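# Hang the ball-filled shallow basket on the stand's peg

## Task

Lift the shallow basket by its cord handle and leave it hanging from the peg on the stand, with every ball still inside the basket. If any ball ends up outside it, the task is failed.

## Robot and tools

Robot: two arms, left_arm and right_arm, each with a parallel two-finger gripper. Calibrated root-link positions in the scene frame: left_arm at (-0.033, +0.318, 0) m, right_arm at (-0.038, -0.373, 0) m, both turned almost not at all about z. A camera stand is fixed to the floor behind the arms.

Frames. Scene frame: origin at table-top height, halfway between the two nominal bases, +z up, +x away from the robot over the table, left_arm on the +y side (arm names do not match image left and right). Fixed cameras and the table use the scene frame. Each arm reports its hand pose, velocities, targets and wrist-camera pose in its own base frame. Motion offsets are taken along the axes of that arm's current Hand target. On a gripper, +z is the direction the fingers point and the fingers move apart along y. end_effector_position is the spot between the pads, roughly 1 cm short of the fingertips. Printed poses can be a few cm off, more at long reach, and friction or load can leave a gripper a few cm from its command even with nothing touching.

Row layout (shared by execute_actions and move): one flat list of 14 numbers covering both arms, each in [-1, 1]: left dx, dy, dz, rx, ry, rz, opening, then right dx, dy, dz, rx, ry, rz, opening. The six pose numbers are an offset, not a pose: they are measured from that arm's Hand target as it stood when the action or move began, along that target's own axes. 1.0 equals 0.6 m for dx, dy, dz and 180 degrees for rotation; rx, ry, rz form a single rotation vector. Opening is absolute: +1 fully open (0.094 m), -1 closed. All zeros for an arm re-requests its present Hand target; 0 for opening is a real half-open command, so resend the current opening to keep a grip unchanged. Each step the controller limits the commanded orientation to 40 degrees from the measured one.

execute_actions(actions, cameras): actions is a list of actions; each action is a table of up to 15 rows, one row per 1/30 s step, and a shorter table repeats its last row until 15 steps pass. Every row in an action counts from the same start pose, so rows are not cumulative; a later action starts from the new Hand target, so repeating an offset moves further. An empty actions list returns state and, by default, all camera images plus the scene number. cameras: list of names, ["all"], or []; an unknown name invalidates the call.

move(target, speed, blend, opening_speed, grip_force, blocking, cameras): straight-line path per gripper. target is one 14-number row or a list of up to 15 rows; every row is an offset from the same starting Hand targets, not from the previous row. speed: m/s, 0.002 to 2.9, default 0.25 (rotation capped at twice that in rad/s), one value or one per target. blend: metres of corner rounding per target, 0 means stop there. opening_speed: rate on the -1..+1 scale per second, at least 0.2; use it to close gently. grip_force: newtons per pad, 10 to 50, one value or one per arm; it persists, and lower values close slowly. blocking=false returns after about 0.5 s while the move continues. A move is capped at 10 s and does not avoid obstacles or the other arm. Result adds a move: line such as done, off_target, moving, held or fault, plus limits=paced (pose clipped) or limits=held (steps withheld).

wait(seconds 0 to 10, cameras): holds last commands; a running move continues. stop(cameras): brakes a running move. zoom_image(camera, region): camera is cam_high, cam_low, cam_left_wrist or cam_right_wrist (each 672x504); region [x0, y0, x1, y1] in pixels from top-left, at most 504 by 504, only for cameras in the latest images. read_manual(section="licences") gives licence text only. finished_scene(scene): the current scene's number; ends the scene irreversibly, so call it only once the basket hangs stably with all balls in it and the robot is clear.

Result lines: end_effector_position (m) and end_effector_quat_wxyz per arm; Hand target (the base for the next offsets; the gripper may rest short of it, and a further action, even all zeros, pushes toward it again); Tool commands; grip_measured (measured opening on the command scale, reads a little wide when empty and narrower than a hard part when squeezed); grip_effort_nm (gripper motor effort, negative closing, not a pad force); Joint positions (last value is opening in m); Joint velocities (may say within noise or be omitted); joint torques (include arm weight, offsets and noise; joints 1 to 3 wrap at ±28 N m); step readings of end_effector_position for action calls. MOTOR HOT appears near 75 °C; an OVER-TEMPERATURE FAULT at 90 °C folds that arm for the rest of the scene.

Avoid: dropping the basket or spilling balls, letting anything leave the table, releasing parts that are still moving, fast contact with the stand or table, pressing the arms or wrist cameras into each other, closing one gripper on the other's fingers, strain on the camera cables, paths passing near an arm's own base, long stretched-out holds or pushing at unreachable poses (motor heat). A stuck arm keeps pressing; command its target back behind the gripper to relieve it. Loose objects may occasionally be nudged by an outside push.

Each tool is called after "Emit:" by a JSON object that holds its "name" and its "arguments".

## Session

Emit:
{"name": "execute_actions", "arguments": {"actions": []}}

Emit:
{"name": "zoom_image", "arguments": {"camera": "cam_high", "region": [150, 60, 450, 300]}}

Scene clock: 0.00 s.
left_arm: end_effector_position=(+0.4004, +0.0285, +0.1141) grip_measured=+1.000 grip_effort_nm=n/a end_effector_quat_wxyz=(+0.606, -0.075, +0.790, +0.061) | right_arm: end_effector_position=(+0.3988, -0.0104, +0.0952) grip_measured=+1.000 grip_effort_nm=n/a end_effector_quat_wxyz=(+0.556, +0.042, +0.830, -0.031)
Joint positions: left_arm=[-0.027 1.541 0.364 0.91 -0.213 -0.053 0.094] | right_arm=[0.028 1.51 0.408 0.709 0.125 0.046 0.094]
Joint velocities: within noise
Joint torques (N m): no reading
Heat: left arm: 38 °C; right arm: 29 °C.
Hand target: left_arm +0.4035, +0.0289, +0.1242; +0.618, -0.077, +0.780, +0.060 | right_arm +0.4022, -0.0106, +0.1038; +0.566, +0.043, +0.823, -0.031
Tool commands: left_gripper/opening=+1.0 right_gripper/opening=+1.0

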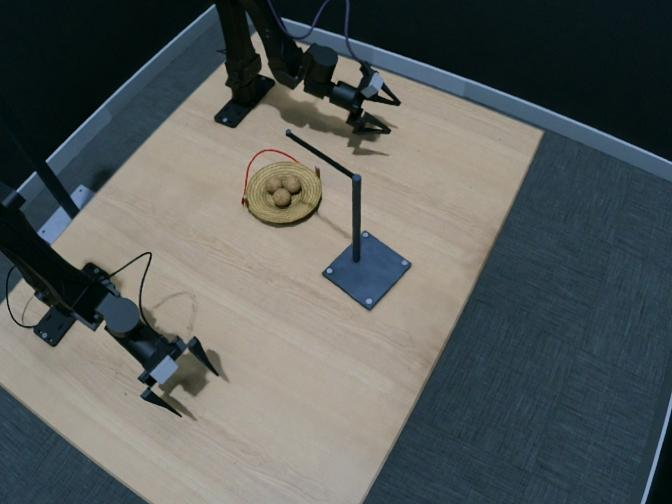

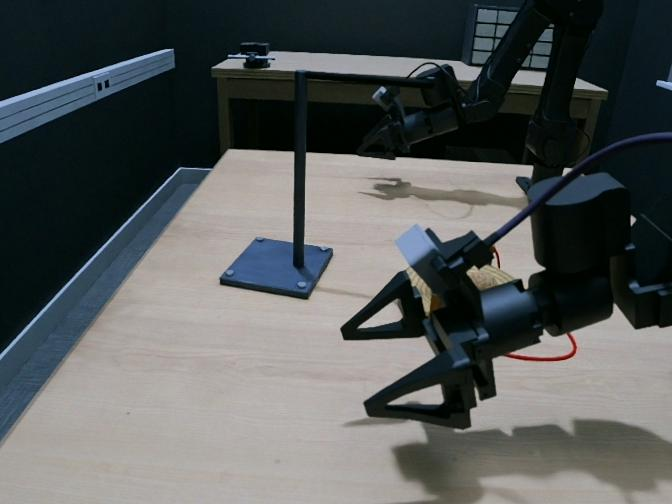

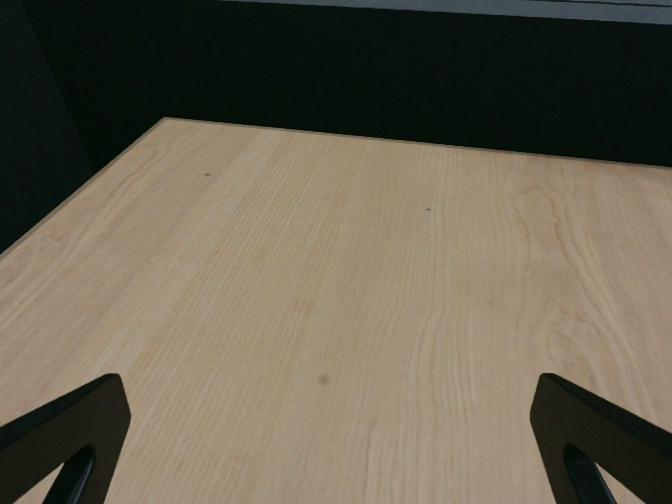

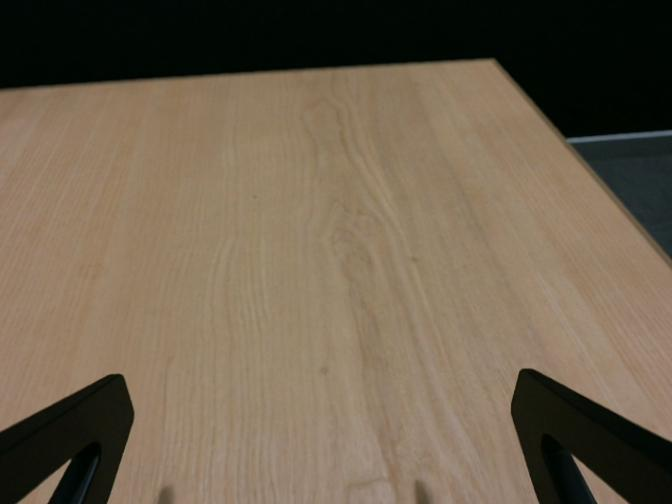

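Scaled by 1.680.

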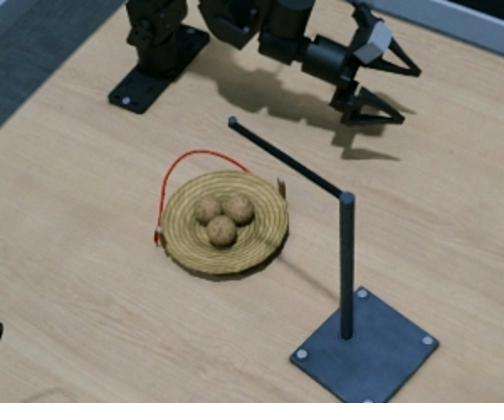

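Emit:
{"name": "move", "arguments": {"target": [0,0,0,0,0,0,1,-0.242,0.157,-0.42,-0.3,0.105,-0.171,1], "cameras": ["cam_right_wrist","cam_high"]}}

Scene clock: 15.83 s.
left_arm: end_effector_position=(+0.4004, +0.0284, +0.1141) grip_measured=+1.000 grip_effort_nm=0.01 end_effector_quat_wxyz=(+0.606, -0.075, +0.790, +0.060) | right_arm: end_effector_position=(+0.2323, +0.0977, +0.3192) grip_measured=+1.000 grip_effort_nm=-0.01 end_effector_quat_wxyz=(+0.351, -0.409, +0.819, +0.198)
Joint positions: left_arm=[-0.027 1.541 0.364 0.91 -0.213 -0.053 0.094] | right_arm=[-0.085 1.168 1.524 -1.437 -0.7 -0.831 0.094]
Joint torques (N m): left_arm=[-0.02 -4.81 6.12 1.72 -0.06 -0.01] | right_arm=[0.69 -2.07 9.1 0.61 -0.5 -0.1]
Heat: left arm: 39 °C; right arm: 31 °C.
Hand target: left_arm +0.4035, +0.0288, +0.1242; +0.618, -0.077, +0.780, +0.060 | right_arm +0.2298, +0.1032, +0.3291; +0.360, -0.421, +0.807, +0.204
Off the commanded pose: left_arm 0.011 m, 2 deg | right_arm 0.012 m, 2 deg.
move: off_target (left_arm, right_arm)
Images, in order (width x height): cam_high 672x504, cam_right_wrist 672x504.

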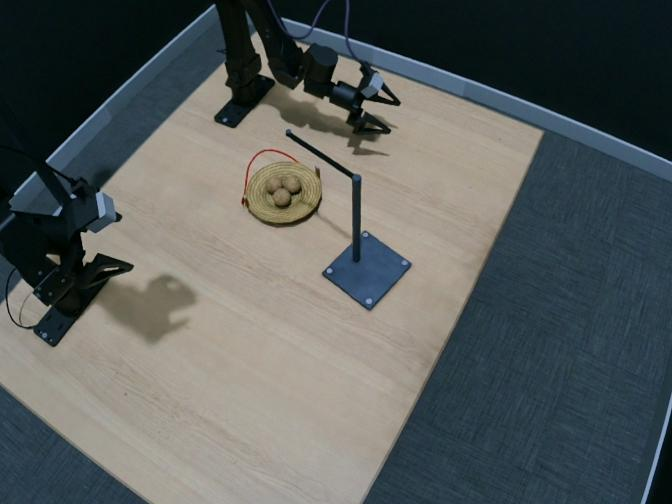

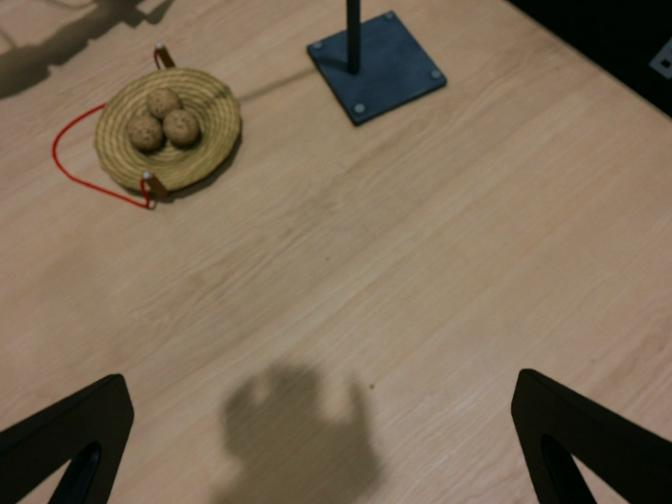

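Emit:
{"name": "move", "arguments": {"target": [0.07,-0.231,-0.485,0.485,0.206,0.447,0,0,0,0,0,0,0,1], "cameras": ["all"]}}

Scene clock: 33.67 s.
left_arm: end_effector_position=(+0.1418, -0.1612, +0.1433) grip_measured=+0.001 grip_effort_nm=-0.07 end_effector_quat_wxyz=(+0.090, +0.774, +0.615, -0.123) | right_arm: end_effector_position=(+0.2323, +0.0977, +0.3191) grip_measured=+1.000 grip_effort_nm=-0.01 end_effector_quat_wxyz=(+0.351, -0.409, +0.819, +0.198)
Joint positions: left_arm=[-0.613 1.228 1.058 -1.294 0.288 1.17 0.047] | right_arm=[-0.085 1.168 1.524 -1.437 -0.7 -0.831 0.094]
Joint torques (N m): left_arm=[-0.44 -2 8.75 0.18 0.23 0.09] | right_arm=[0.83 -2.15 9.46 0.67 -0.53 -0.14]
Heat: left arm: 40 °C; right arm: 31 °C.
Hand target: left_arm +0.1431, -0.1641, +0.1504; +0.096, +0.778, +0.608, -0.123 | right_arm +0.2299, +0.1032, +0.3291; +0.360, -0.421, +0.807, +0.204
Off the commanded pose: left_arm 0.008 m, 1 deg | right_arm 0.012 m, 2 deg.
move: off_target (right_arm)

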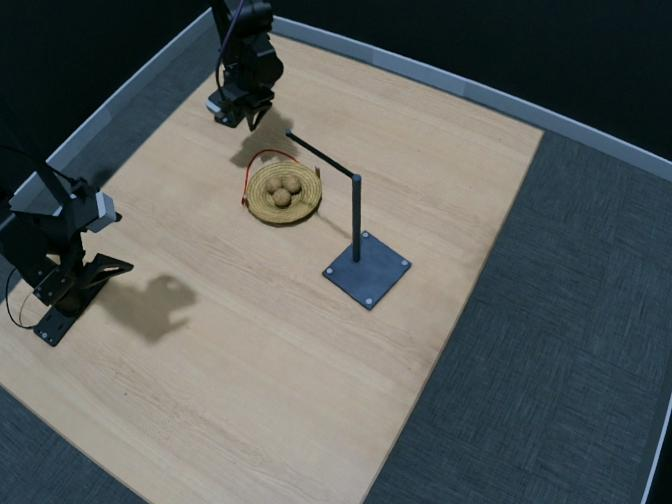

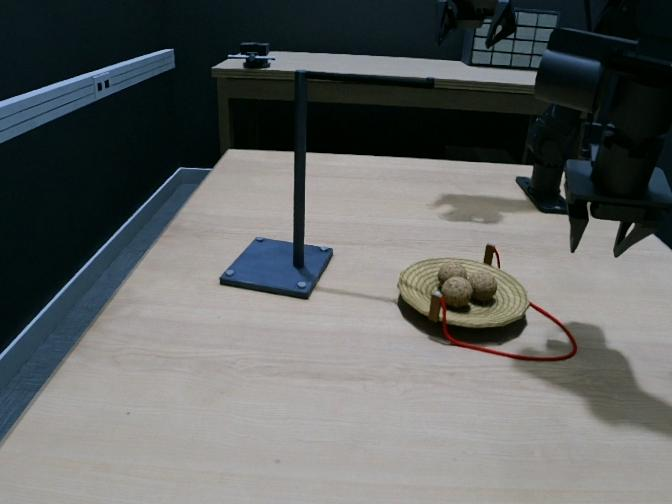

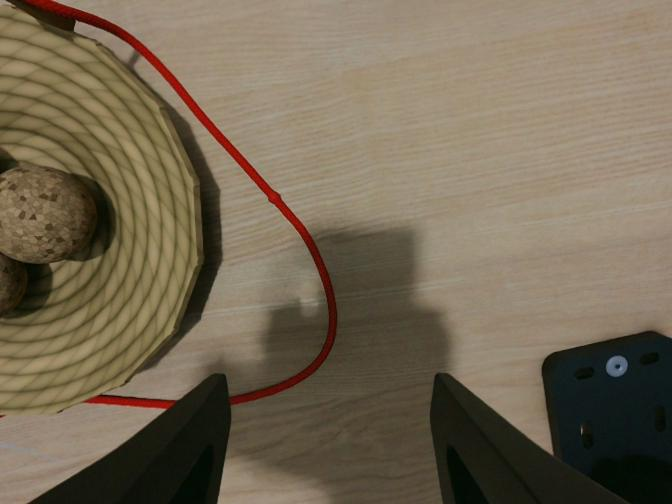

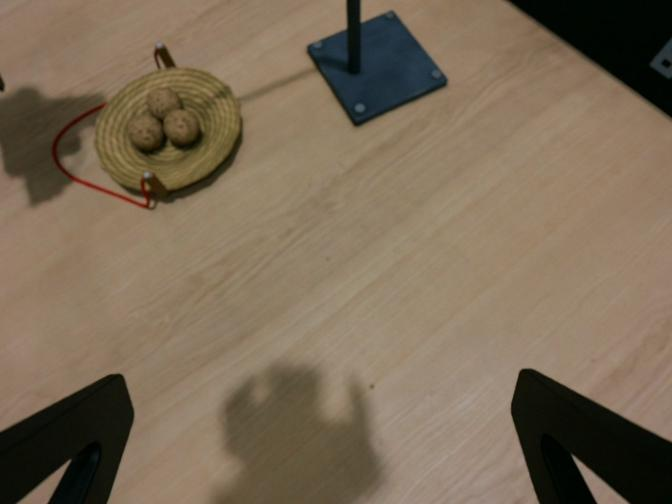

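Emit:
{"name": "move", "arguments": {"target": [0.049,0.002,0.133,0,0,0,0,0,0,0,0,0,0,1], "cameras": ["cam_left_wrist"]}}

Scene clock: 41.97 s.
left_arm: end_effector_position=(+0.1435, -0.1589, +0.0670) grip_measured=+0.001 grip_effort_nm=-0.07 end_effector_quat_wxyz=(+0.091, +0.777, +0.612, -0.120) | right_arm: end_effector_position=(+0.2323, +0.0977, +0.3191) grip_measured=+1.000 grip_effort_nm=-0.01 end_effector_quat_wxyz=(+0.351, -0.409, +0.819, +0.198)
Joint positions: left_arm=[-0.603 1.254 0.771 -0.982 0.284 1.189 0.047] | right_arm=[-0.085 1.168 1.524 -1.437 -0.7 -0.831 0.094]
Joint torques (N m): left_arm=[0.35 -1.88 5.6 0.43 0.3 0.09] | right_arm=[0.84 -2.02 9.2 0.62 -0.51 -0.13]
Heat: left arm: 40 °C; right arm: 32 °C.
Hand target: left_arm +0.1451, -0.1611, +0.0654; +0.096, +0.778, +0.608, -0.123 | right_arm +0.2299, +0.1032, +0.3291; +0.360, -0.421, +0.807, +0.204
Off the commanded pose: left_arm 0.003 m, 1 deg | right_arm 0.012 m, 2 deg.
move: off_target (right_arm)
Images, in order (width x height): cam_left_wrist 672x504.

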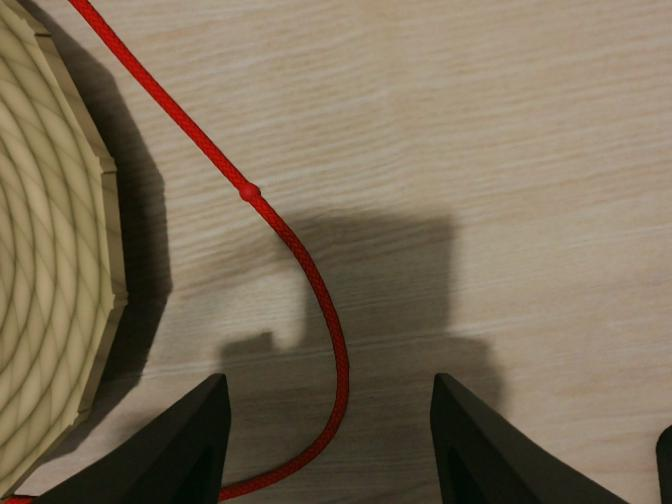

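Emit:
{"name": "move", "arguments": {"target": [0.0216,0,0.0684,0,0,0,0,0,0,0,0,0,0,1], "speed": 0.08}}

Emit:
{"name": "move", "arguments": {"target": [0,0,0,0,0,0,-1,0,0,0,0,0,0,1], "cameras": ["cam_left_wrist","cam_low"], "opening_speed": 0.5}}

Scene clock: 45.67 s.
left_arm: end_effector_position=(+0.1451, -0.1602, +0.0250) grip_measured=+0.001 grip_effort_nm=-0.06 end_effector_quat_wxyz=(+0.093, +0.777, +0.611, -0.120) | right_arm: end_effector_position=(+0.2323, +0.0977, +0.3191) grip_measured=+1.000 grip_effort_nm=-0.01 end_effector_quat_wxyz=(+0.351, -0.409, +0.819, +0.198)
Joint positions: left_arm=[-0.603 1.325 0.643 -0.779 0.285 1.19 0.047] | right_arm=[-0.085 1.168 1.524 -1.437 -0.7 -0.831 0.094]
Joint torques (N m): left_arm=[0.2 -2.19 4.83 0.48 0.29 0.07] | right_arm=[0.8 -2.21 9.28 0.6 -0.51 -0.1]
Heat: left arm: 40 °C; right arm: 32 °C.
Hand target: left_arm +0.1450, -0.1614, +0.0225; +0.096, +0.778, +0.608, -0.123 | right_arm +0.2299, +0.1032, +0.3291; +0.360, -0.421, +0.807, +0.204
Off the commanded pose: left_arm 0.003 m, 1 deg | right_arm 0.012 m, 2 deg.
move: off_target (right_arm)

Scene clock: 47.87 s.
left_arm: end_effector_position=(+0.1456, -0.1606, +0.0251) grip_measured=-0.985 grip_effort_nm=-0.80 end_effector_quat_wxyz=(+0.094, +0.777, +0.611, -0.119) | right_arm: end_effector_position=(+0.2323, +0.0977, +0.3191) grip_measured=+1.000 grip_effort_nm=-0.01 end_effector_quat_wxyz=(+0.351, -0.409, +0.819, +0.198)
Joint positions: left_arm=[-0.603 1.325 0.643 -0.776 0.285 1.19 0.001] | right_arm=[-0.085 1.168 1.524 -1.437 -0.7 -0.831 0.094]
Joint torques (N m): left_arm=[0.18 -2.19 4.85 0.46 0.29 0.07] | right_arm=[0.99 -2.13 9.11 0.66 -0.51 -0.14]
Heat: left arm: 40 °C; right arm: 32 °C.
Hand target: left_arm +0.1451, -0.1615, +0.0225; +0.096, +0.778, +0.608, -0.123 | right_arm +0.2299, +0.1032, +0.3291; +0.360, -0.421, +0.807, +0.204
Off the commanded pose: left_arm 0.003 m, 1 deg | right_arm 0.012 m, 2 deg.
move: off_target (right_arm)
Images, in order (width x height): cam_low 672x504, cam_left_wrist 672x504.

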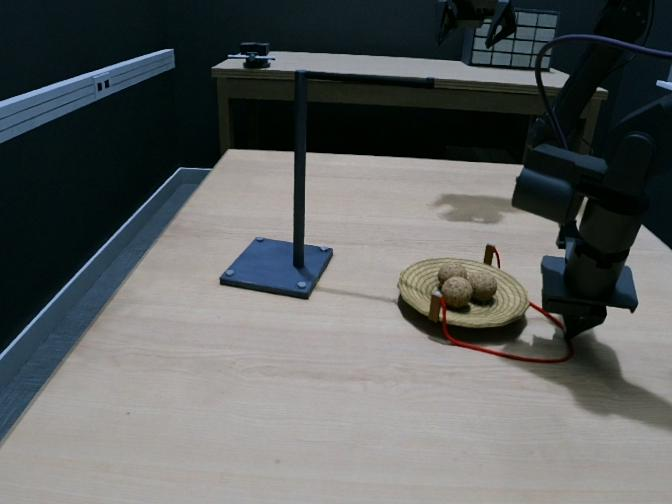

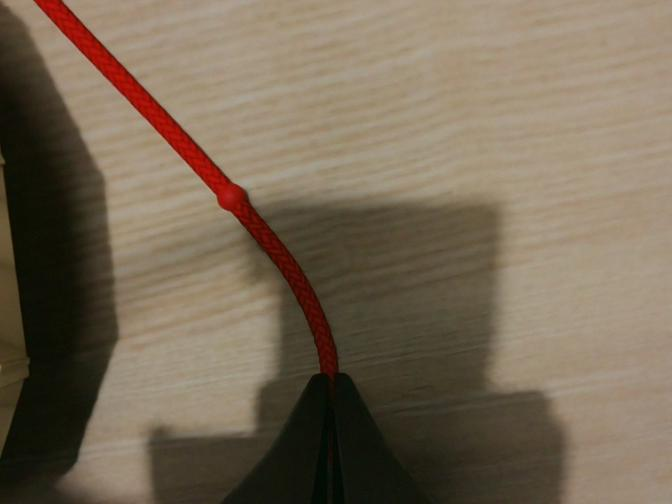

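Emit:
{"name": "move", "arguments": {"target": [0,0,0,0,0,0,-0.1,0,0,0,0,0,0,1]}}

Emit:
{"name": "move", "arguments": {"target": [0.030,0.007,-0.013,0,0,0,-0.1,0,0,0,0,0,0,1], "cameras": ["cam_left_wrist"], "speed": 0.06}}

Scene clock: 51.40 s.
left_arm: end_effector_position=(+0.1451, -0.1605, +0.0248) grip_measured=-0.102 grip_effort_nm=0.08 end_effector_quat_wxyz=(+0.094, +0.777, +0.611, -0.120) | right_arm: end_effector_position=(+0.2323, +0.0977, +0.3191) grip_measured=+1.000 grip_effort_nm=-0.01 end_effector_quat_wxyz=(+0.351, -0.409, +0.819, +0.198)
Joint positions: left_arm=[-0.603 1.325 0.642 -0.776 0.286 1.19 0.042] | right_arm=[-0.085 1.168 1.524 -1.437 -0.7 -0.831 0.094]
Joint torques (N m): left_arm=[0.2 -2.18 4.94 0.46 0.28 0.07] | right_arm=[0.84 -2.07 9.35 0.65 -0.58 -0.11]
Heat: left arm: 40 °C; right arm: 32 °C.
Hand target: left_arm +0.1450, -0.1614, +0.0224; +0.096, +0.778, +0.608, -0.123 | right_arm +0.2299, +0.1032, +0.3291; +0.360, -0.421, +0.807, +0.204
Off the commanded pose: left_arm 0.002 m, 1 deg | right_arm 0.012 m, 2 deg.
move: off_target (right_arm)

Scene clock: 52.50 s.
left_arm: end_effector_position=(+0.1579, -0.1436, +0.0245) grip_measured=-0.101 grip_effort_nm=0.08 end_effector_quat_wxyz=(+0.100, +0.777, +0.611, -0.113) | right_arm: end_effector_position=(+0.2323, +0.0977, +0.3191) grip_measured=+1.000 grip_effort_nm=-0.01 end_effector_quat_wxyz=(+0.351, -0.409, +0.819, +0.198)
Joint positions: left_arm=[-0.501 1.325 0.642 -0.788 0.287 1.295 0.042] | right_arm=[-0.085 1.168 1.524 -1.437 -0.7 -0.831 0.094]
Joint torques (N m): left_arm=[0.42 -2.32 5.59 0.14 0.37 0.09] | right_arm=[0.76 -2.04 9.09 0.64 -0.53 -0.15]
Heat: left arm: 40 °C; right arm: 32 °C.
Hand target: left_arm +0.1538, -0.1435, +0.0243; +0.096, +0.778, +0.608, -0.123 | right_arm +0.2299, +0.1032, +0.3291; +0.360, -0.421, +0.807, +0.204
Off the commanded pose: left_arm 0.004 m, 1 deg | right_arm 0.012 m, 2 deg.
move: off_target (right_arm)
Images, in order (width x height): cam_left_wrist 672x504.

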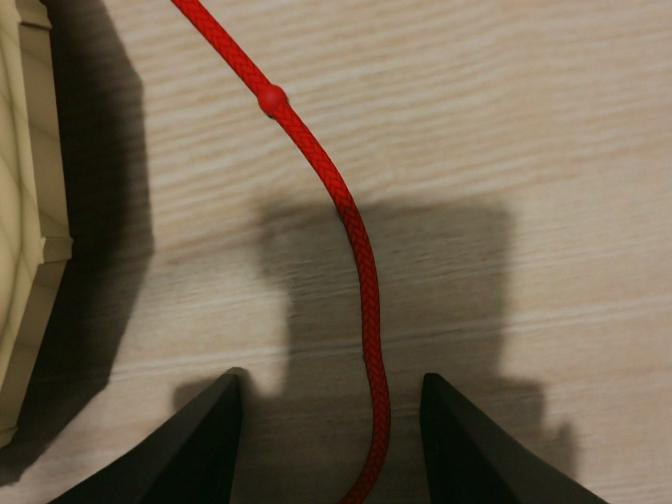

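Emit:
{"name": "move", "arguments": {"target": [0,0,0,0,0,0,-1,0,0,0,0,0,0,1], "opening_speed": 0.5}}

Emit:
{"name": "move", "arguments": {"target": [-0.178,0.173,-0.25,0,0,0,-1,0,0,0,0,0,0,1], "cameras": ["all"], "speed": 0.12}}

Emit:
{"name": "zoom_image", "arguments": {"camera": "cam_low", "region": [380, 100, 620, 370]}}

Scene clock: 59.83 s.
left_arm: end_effector_position=(+0.1573, -0.1433, +0.0244) grip_measured=-0.984 grip_effort_nm=-0.87 end_effector_quat_wxyz=(+0.099, +0.778, +0.610, -0.113) | right_arm: end_effector_position=(+0.2323, +0.0977, +0.3191) grip_measured=+1.000 grip_effort_nm=-0.01 end_effector_quat_wxyz=(+0.351, -0.409, +0.819, +0.198)
Joint positions: left_arm=[-0.501 1.325 0.642 -0.791 0.287 1.295 0.001] | right_arm=[-0.085 1.168 1.524 -1.437 -0.7 -0.831 0.094]
Joint torques (N m): left_arm=[0.43 -2.32 5.57 0.17 0.37 0.1] | right_arm=[0.85 -2.07 9.17 0.63 -0.55 -0.12]
Heat: left arm: 39 °C; right arm: 32 °C.
Hand target: left_arm +0.1538, -0.1435, +0.0243; +0.096, +0.778, +0.608, -0.123 | right_arm +0.2299, +0.1032, +0.3291; +0.360, -0.421, +0.807, +0.204
Off the commanded pose: left_arm 0.004 m, 1 deg | right_arm 0.012 m, 2 deg.
move: off_target (right_arm)

Scene clock: 62.40 s.
left_arm: end_effector_position=(+0.2415, -0.2186, +0.1951) grip_measured=-0.984 grip_effort_nm=-0.85 end_effector_quat_wxyz=(+0.094, +0.777, +0.610, -0.120) | right_arm: end_effector_position=(+0.2323, +0.0977, +0.3191) grip_measured=+1.000 grip_effort_nm=-0.01 end_effector_quat_wxyz=(+0.351, -0.409, +0.819, +0.198)
Joint positions: left_arm=[-0.581 1.687 1.671 -1.449 0.287 1.214 0.001] | right_arm=[-0.085 1.168 1.524 -1.437 -0.7 -0.831 0.094]
Joint torques (N m): left_arm=[-0.55 -5.09 8.43 0.17 0.28 -0.04] | right_arm=[0.8 -2.17 9.01 0.66 -0.53 -0.11]
Heat: left arm: 40 °C; right arm: 32 °C.
Hand target: left_arm +0.2412, -0.2222, +0.1999; +0.096, +0.778, +0.608, -0.123 | right_arm +0.2299, +0.1032, +0.3291; +0.360, -0.421, +0.807, +0.204
Off the commanded pose: left_arm 0.006 m, 1 deg | right_arm 0.012 m, 2 deg.
move: off_target (right_arm)

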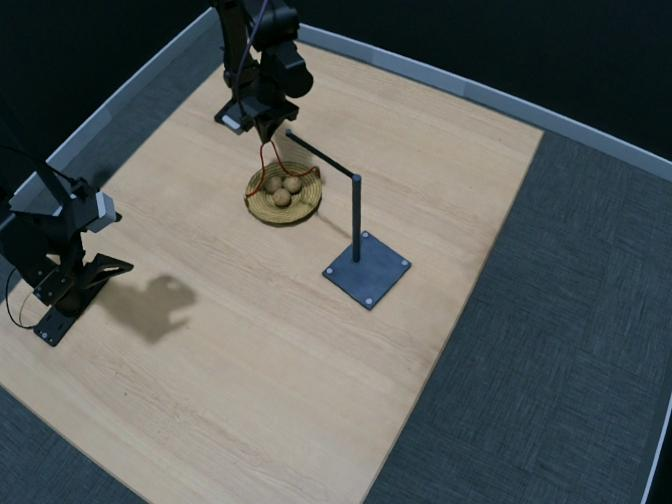

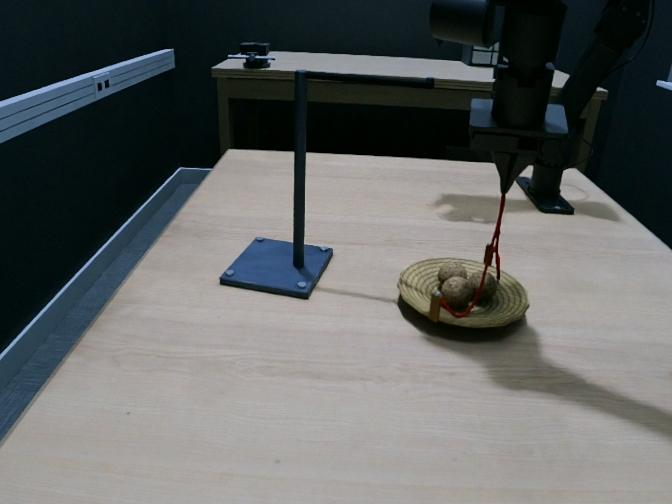

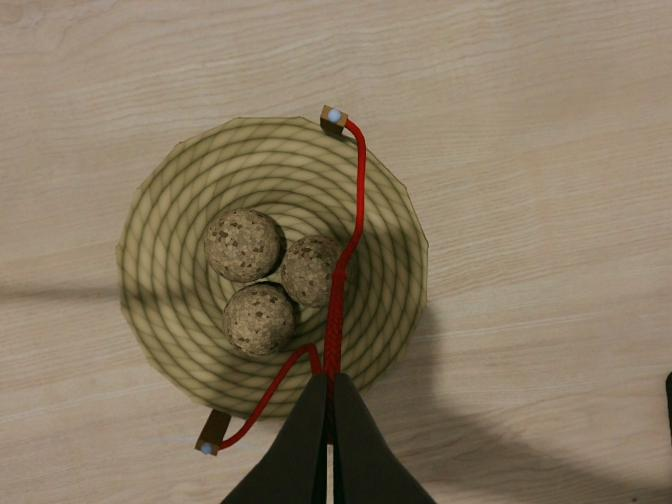

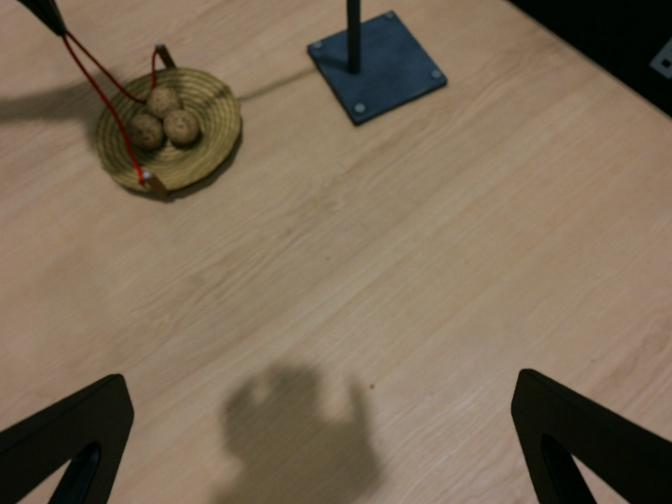

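Scaled by 1.867.

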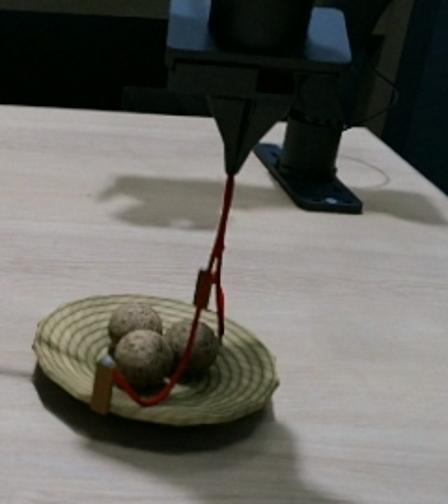

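Emit:
{"name": "move", "arguments": {"target": [0,0,0,0,0,0,-1,-0.08,0.0,-0.05,0,-0.17,0,1], "cameras": ["cam_right_wrist"]}}

Scene clock: 70.33 s.
left_arm: end_effector_position=(+0.2414, -0.2186, +0.1951) grip_measured=-0.984 grip_effort_nm=-0.86 end_effector_quat_wxyz=(+0.094, +0.777, +0.610, -0.120) | right_arm: end_effector_position=(+0.2402, +0.1069, +0.3827) grip_measured=+1.000 grip_effort_nm=-0.01 end_effector_quat_wxyz=(+0.555, -0.346, +0.693, +0.304)
Joint positions: left_arm=[-0.581 1.687 1.671 -1.45 0.287 1.214 0.001] | right_arm=[-0.275 0.944 1.216 -0.831 -1.186 -0.488 0.094]
Joint torques (N m): left_arm=[-0.54 -5.12 8.43 0.15 0.29 -0.03] | right_arm=[0.42 -2.3 5.76 1.35 -0.44 0.04]
Heat: left arm: 40 °C; right arm: 32 °C.
Hand target: left_arm +0.2412, -0.2222, +0.1999; +0.096, +0.778, +0.608, -0.123 | right_arm +0.2361, +0.1098, +0.3850; +0.560, -0.352, +0.684, +0.307
Off the commanded pose: left_arm 0.006 m, 1 deg | right_arm 0.005 m, 1 deg.
move: done
Images, in order (width x height): cam_right_wrist 672x504.

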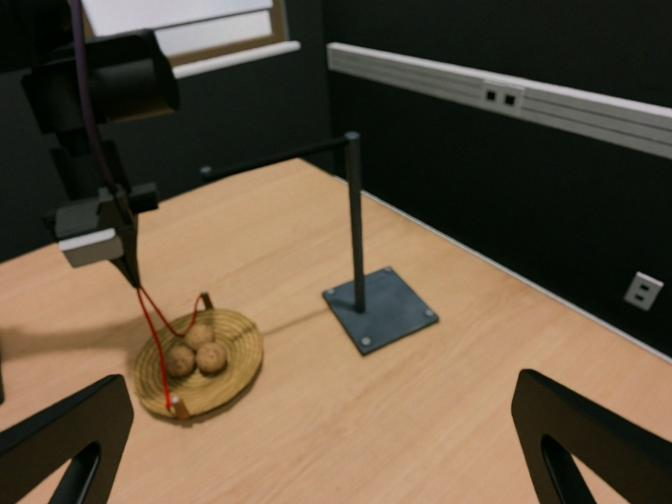

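Emit:
{"name": "move", "arguments": {"target": [-0.041,0,-0.127,0,-0.095,0,-1,0,0,0,0,0,0,1], "cameras": ["cam_low","cam_left_wrist","cam_right_wrist"], "speed": 0.08}}

Emit:
{"name": "zoom_image", "arguments": {"camera": "cam_low", "region": [380, 60, 620, 370]}}

Scene clock: 82.67 s.
left_arm: end_effector_position=(+0.2465, -0.2215, +0.2608) grip_measured=-0.984 grip_effort_nm=-0.85 end_effector_quat_wxyz=(+0.195, +0.740, +0.605, -0.221) | right_arm: end_effector_position=(+0.2403, +0.1068, +0.3830) grip_measured=+1.000 grip_effort_nm=-0.01 end_effector_quat_wxyz=(+0.555, -0.346, +0.693, +0.304)
Joint positions: left_arm=[-0.435 1.663 1.819 -1.545 0.574 1.282 0.001] | right_arm=[-0.275 0.944 1.216 -0.829 -1.186 -0.486 0.094]
Joint torques (N m): left_arm=[0.4 -7.6 8.09 0.28 0.69 0.09] | right_arm=[0.25 -2.39 5.59 1.33 -0.44 0.08]
Heat: left arm: 41 °C; right arm: 32 °C.
Hand target: left_arm +0.2413, -0.2221, +0.2800; +0.185, +0.751, +0.587, -0.238 | right_arm +0.2361, +0.1098, +0.3850; +0.560, -0.352, +0.684, +0.307
Off the commanded pose: left_arm 0.020 m, 3 deg | right_arm 0.006 m, 1 deg.
joint sent to its limit (left arm) — joint 4 (wrist pitch), lower limit. The joint targets are off in orientation, not in position.
move: off_target (left_arm)
Images, in order (width x height): cam_low 672x504, cam_left_wrist 672x504, cam_right_wrist 672x504.

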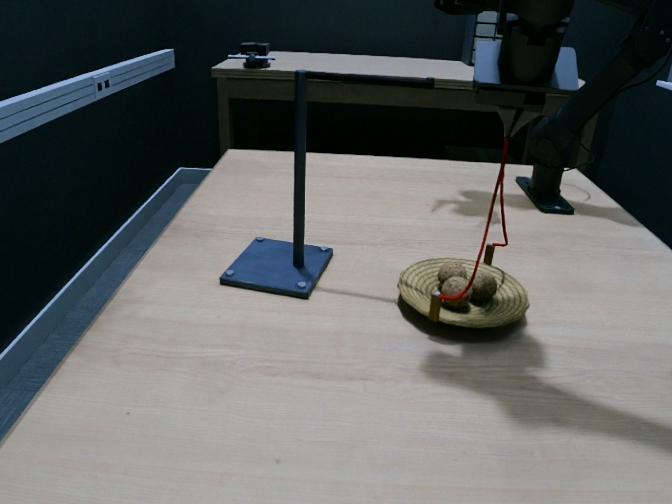

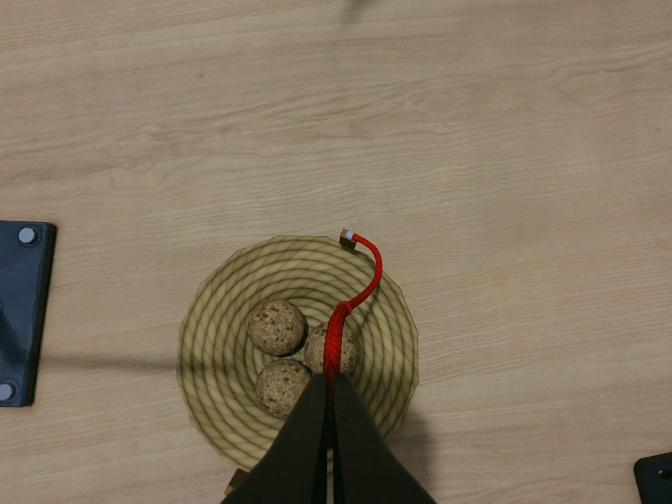

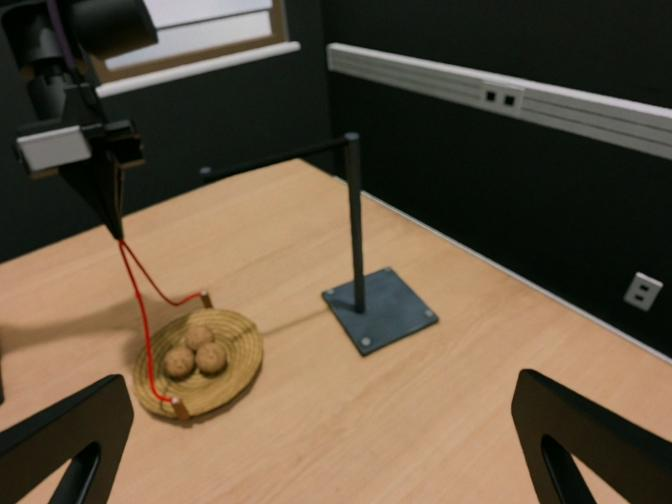

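Scaled by 1.626.

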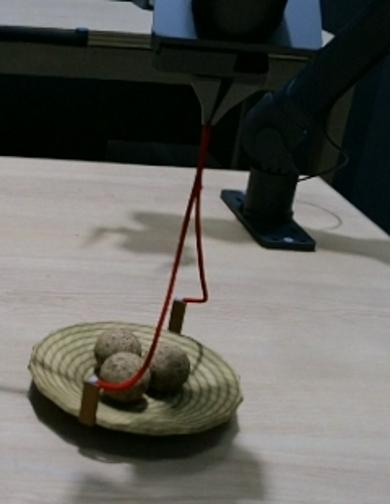

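Emit:
{"name": "move", "arguments": {"target": [-0.048,0.06,-0.058,0,-0.05,0,-1,0,0,0,0,0,0,1], "cameras": ["cam_low","cam_left_wrist","cam_right_wrist"], "speed": 0.05}}

Emit:
{"name": "zoom_image", "arguments": {"camera": "cam_low", "region": [380, 60, 620, 370]}}

Scene clock: 90.03 s.
left_arm: end_effector_position=(+0.2760, -0.2292, +0.3115) grip_measured=-0.984 grip_effort_nm=-0.84 end_effector_quat_wxyz=(+0.284, +0.709, +0.594, -0.253) | right_arm: end_effector_position=(+0.2403, +0.1068, +0.3830) grip_measured=+1.000 grip_effort_nm=-0.01 end_effector_quat_wxyz=(+0.555, -0.346, +0.693, +0.304)
Joint positions: left_arm=[-0.354 1.72 2.008 -1.554 0.73 1.274 0.001] | right_arm=[-0.275 0.944 1.216 -0.829 -1.186 -0.486 0.094]
Joint torques (N m): left_arm=[0.47 -5.33 8.51 0.53 0.98 -0.03] | right_arm=[0.21 -2.52 5.78 1.33 -0.49 0.06]
Heat: left arm: 40 °C; right arm: 32 °C.
Hand target: left_arm +0.2754, -0.2343, +0.3250; +0.231, +0.730, +0.571, -0.296 | right_arm +0.2361, +0.1098, +0.3850; +0.560, -0.352, +0.684, +0.307
Off the commanded pose: left_arm 0.014 m, 9 deg | right_arm 0.006 m, 1 deg.
joint sent to its limit (left arm) — joint 4 (wrist pitch), lower limit. The joint targets are off in orientation, not in position.
move: off_target (left_arm)
Images, in order (width x height): cam_low 672x504, cam_left_wrist 672x504, cam_right_wrist 672x504.

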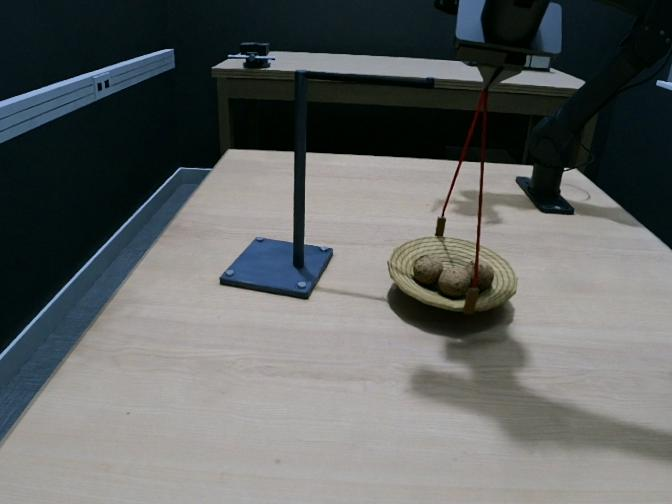

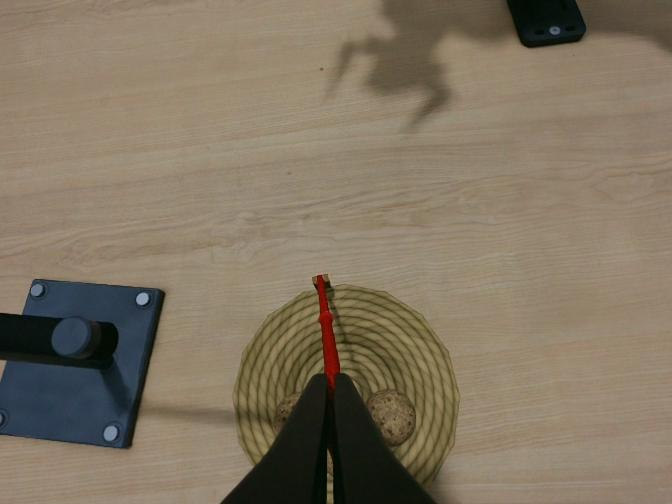

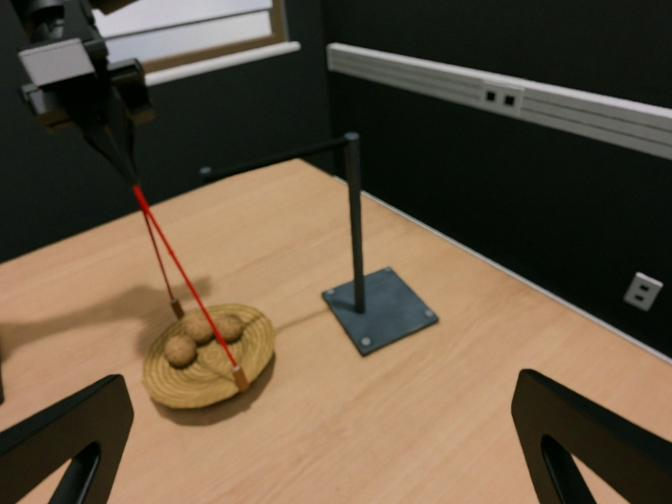

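Scaled by 1.626.

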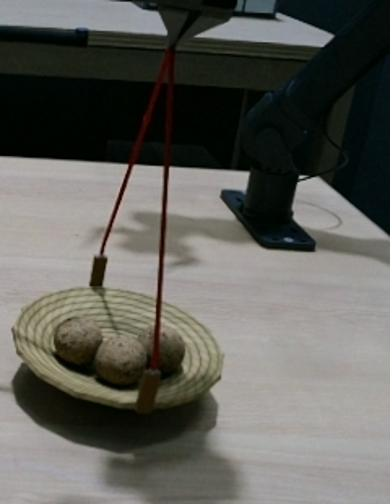

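Emit:
{"name": "move", "arguments": {"target": [-0.0905,0.006,-0.0585,0,0,0,-1,0,0,0,0,0,0,1], "cameras": ["cam_low","cam_left_wrist","cam_right_wrist"], "speed": 0.06}}

Scene clock: 99.10 s.
left_arm: end_effector_position=(+0.2799, -0.2429, +0.3750) grip_measured=-0.984 grip_effort_nm=-0.84 end_effector_quat_wxyz=(+0.349, +0.674, +0.600, -0.252) | right_arm: end_effector_position=(+0.2403, +0.1068, +0.3830) grip_measured=+1.000 grip_effort_nm=-0.01 end_effector_quat_wxyz=(+0.555, -0.346, +0.693, +0.304)
Joint positions: left_arm=[-0.374 1.743 2.248 -1.561 0.763 1.102 0.001] | right_arm=[-0.275 0.944 1.216 -0.829 -1.186 -0.486 0.094]
Joint torques (N m): left_arm=[-0.46 -5.18 7.8 0.87 0.93 -0.04] | right_arm=[0.31 -2.32 5.65 1.3 -0.45 0.04]
Heat: left arm: 41 °C; right arm: 33 °C.
Hand target: left_arm +0.2753, -0.2494, +0.3880; +0.231, +0.730, +0.571, -0.296 | right_arm +0.2361, +0.1098, +0.3850; +0.560, -0.352, +0.684, +0.307
Off the commanded pose: left_arm 0.015 m, 16 deg | right_arm 0.006 m, 1 deg.
joint read past its limit (left arm) — joint 4 (wrist pitch), lower limit.
joint sent to its limit (left arm) — joint 4 (wrist pitch), lower limit. The joint targets are off in orientation, not in position.
move: off_target (left_arm)
Images, in order (width x height): cam_low 672x504, cam_left_wrist 672x504, cam_right_wrist 672x504.

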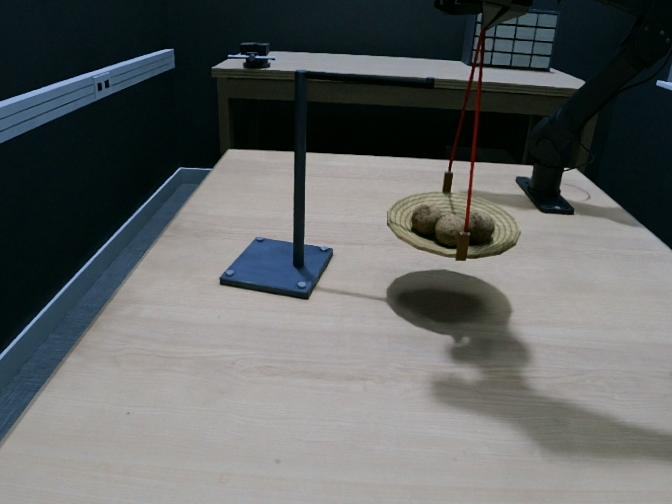

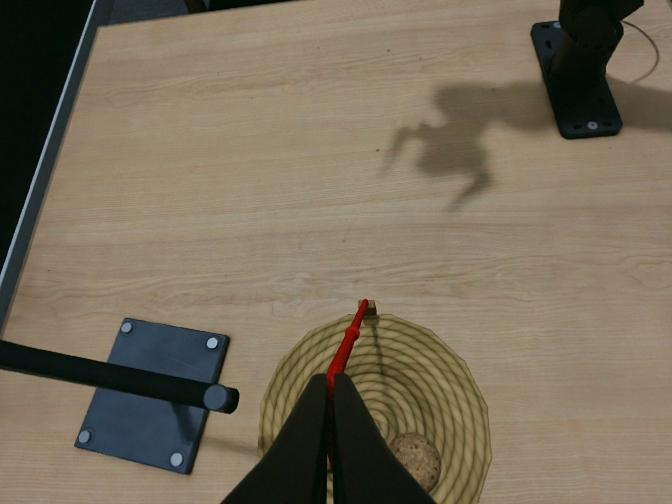

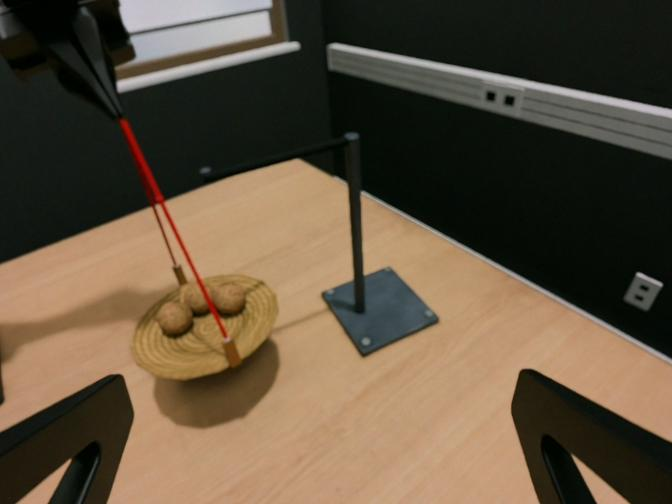

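Emit:
{"name": "move", "arguments": {"target": [0,0.095,0,0,-0.09,0,-1,0,0,0,0,0,0,1], "cameras": ["cam_low","cam_left_wrist","cam_right_wrist"], "speed": 0.05}}

Scene clock: 109.77 s.
left_arm: end_effector_position=(+0.3328, -0.2605, +0.3727) grip_measured=-0.984 grip_effort_nm=-0.84 end_effector_quat_wxyz=(+0.374, +0.636, +0.570, -0.362) | right_arm: end_effector_position=(+0.2403, +0.1068, +0.3830) grip_measured=+1.000 grip_effort_nm=-0.01 end_effector_quat_wxyz=(+0.555, -0.346, +0.693, +0.304)
Joint positions: left_arm=[-0.29 1.988 2.429 -1.562 1.037 1.129 0.001] | right_arm=[-0.275 0.944 1.216 -0.829 -1.186 -0.486 0.094]
Joint torques (N m): left_arm=[0.46 -7.04 8.12 0.74 1.12 0.05] | right_arm=[0.34 -2.39 5.64 1.33 -0.46 0.1]
Heat: left arm: 41 °C; right arm: 33 °C.
Hand target: left_arm +0.3306, -0.2631, +0.3880; +0.309, +0.681, +0.532, -0.396 | right_arm +0.2361, +0.1098, +0.3850; +0.560, -0.352, +0.684, +0.307
Off the commanded pose: left_arm 0.016 m, 11 deg | right_arm 0.006 m, 1 deg.
joint read past its limit (left arm) — joint 4 (wrist pitch), lower limit.
joint sent to its limit (left arm) — joint 4 (wrist pitch), lower limit. The joint targets are off in orientation, not in position.
move: off_target (left_arm)
Images, in order (width x height): cam_low 672x504, cam_left_wrist 672x504, cam_right_wrist 672x504.

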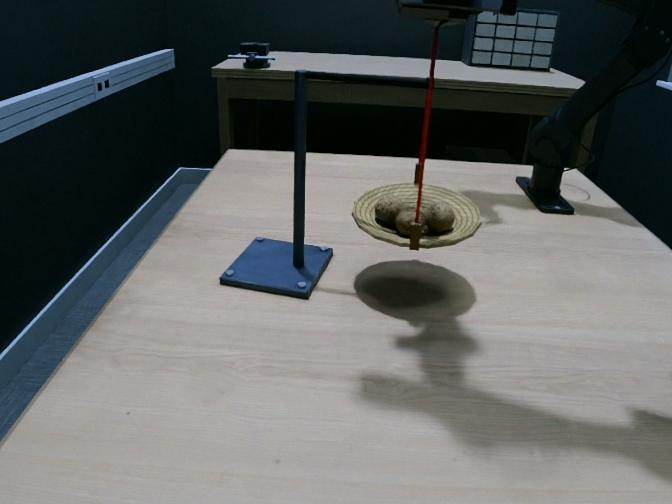

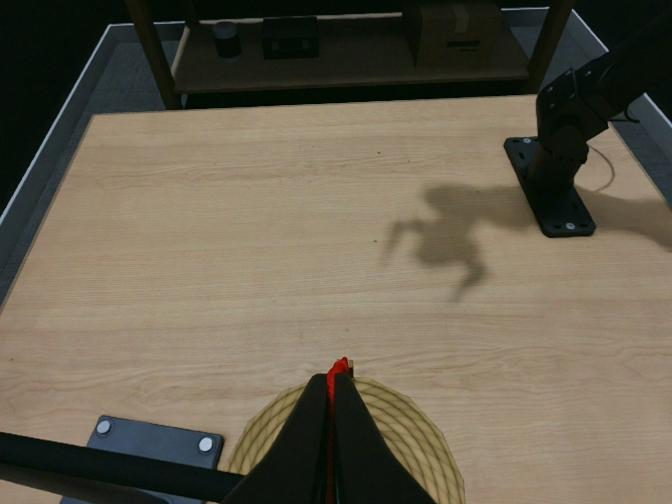

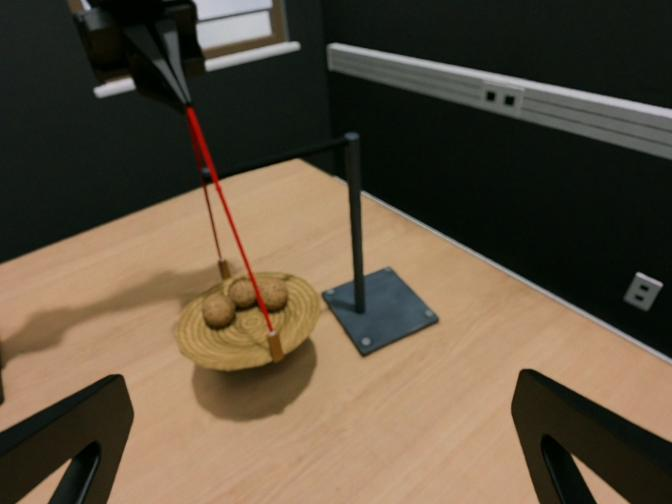

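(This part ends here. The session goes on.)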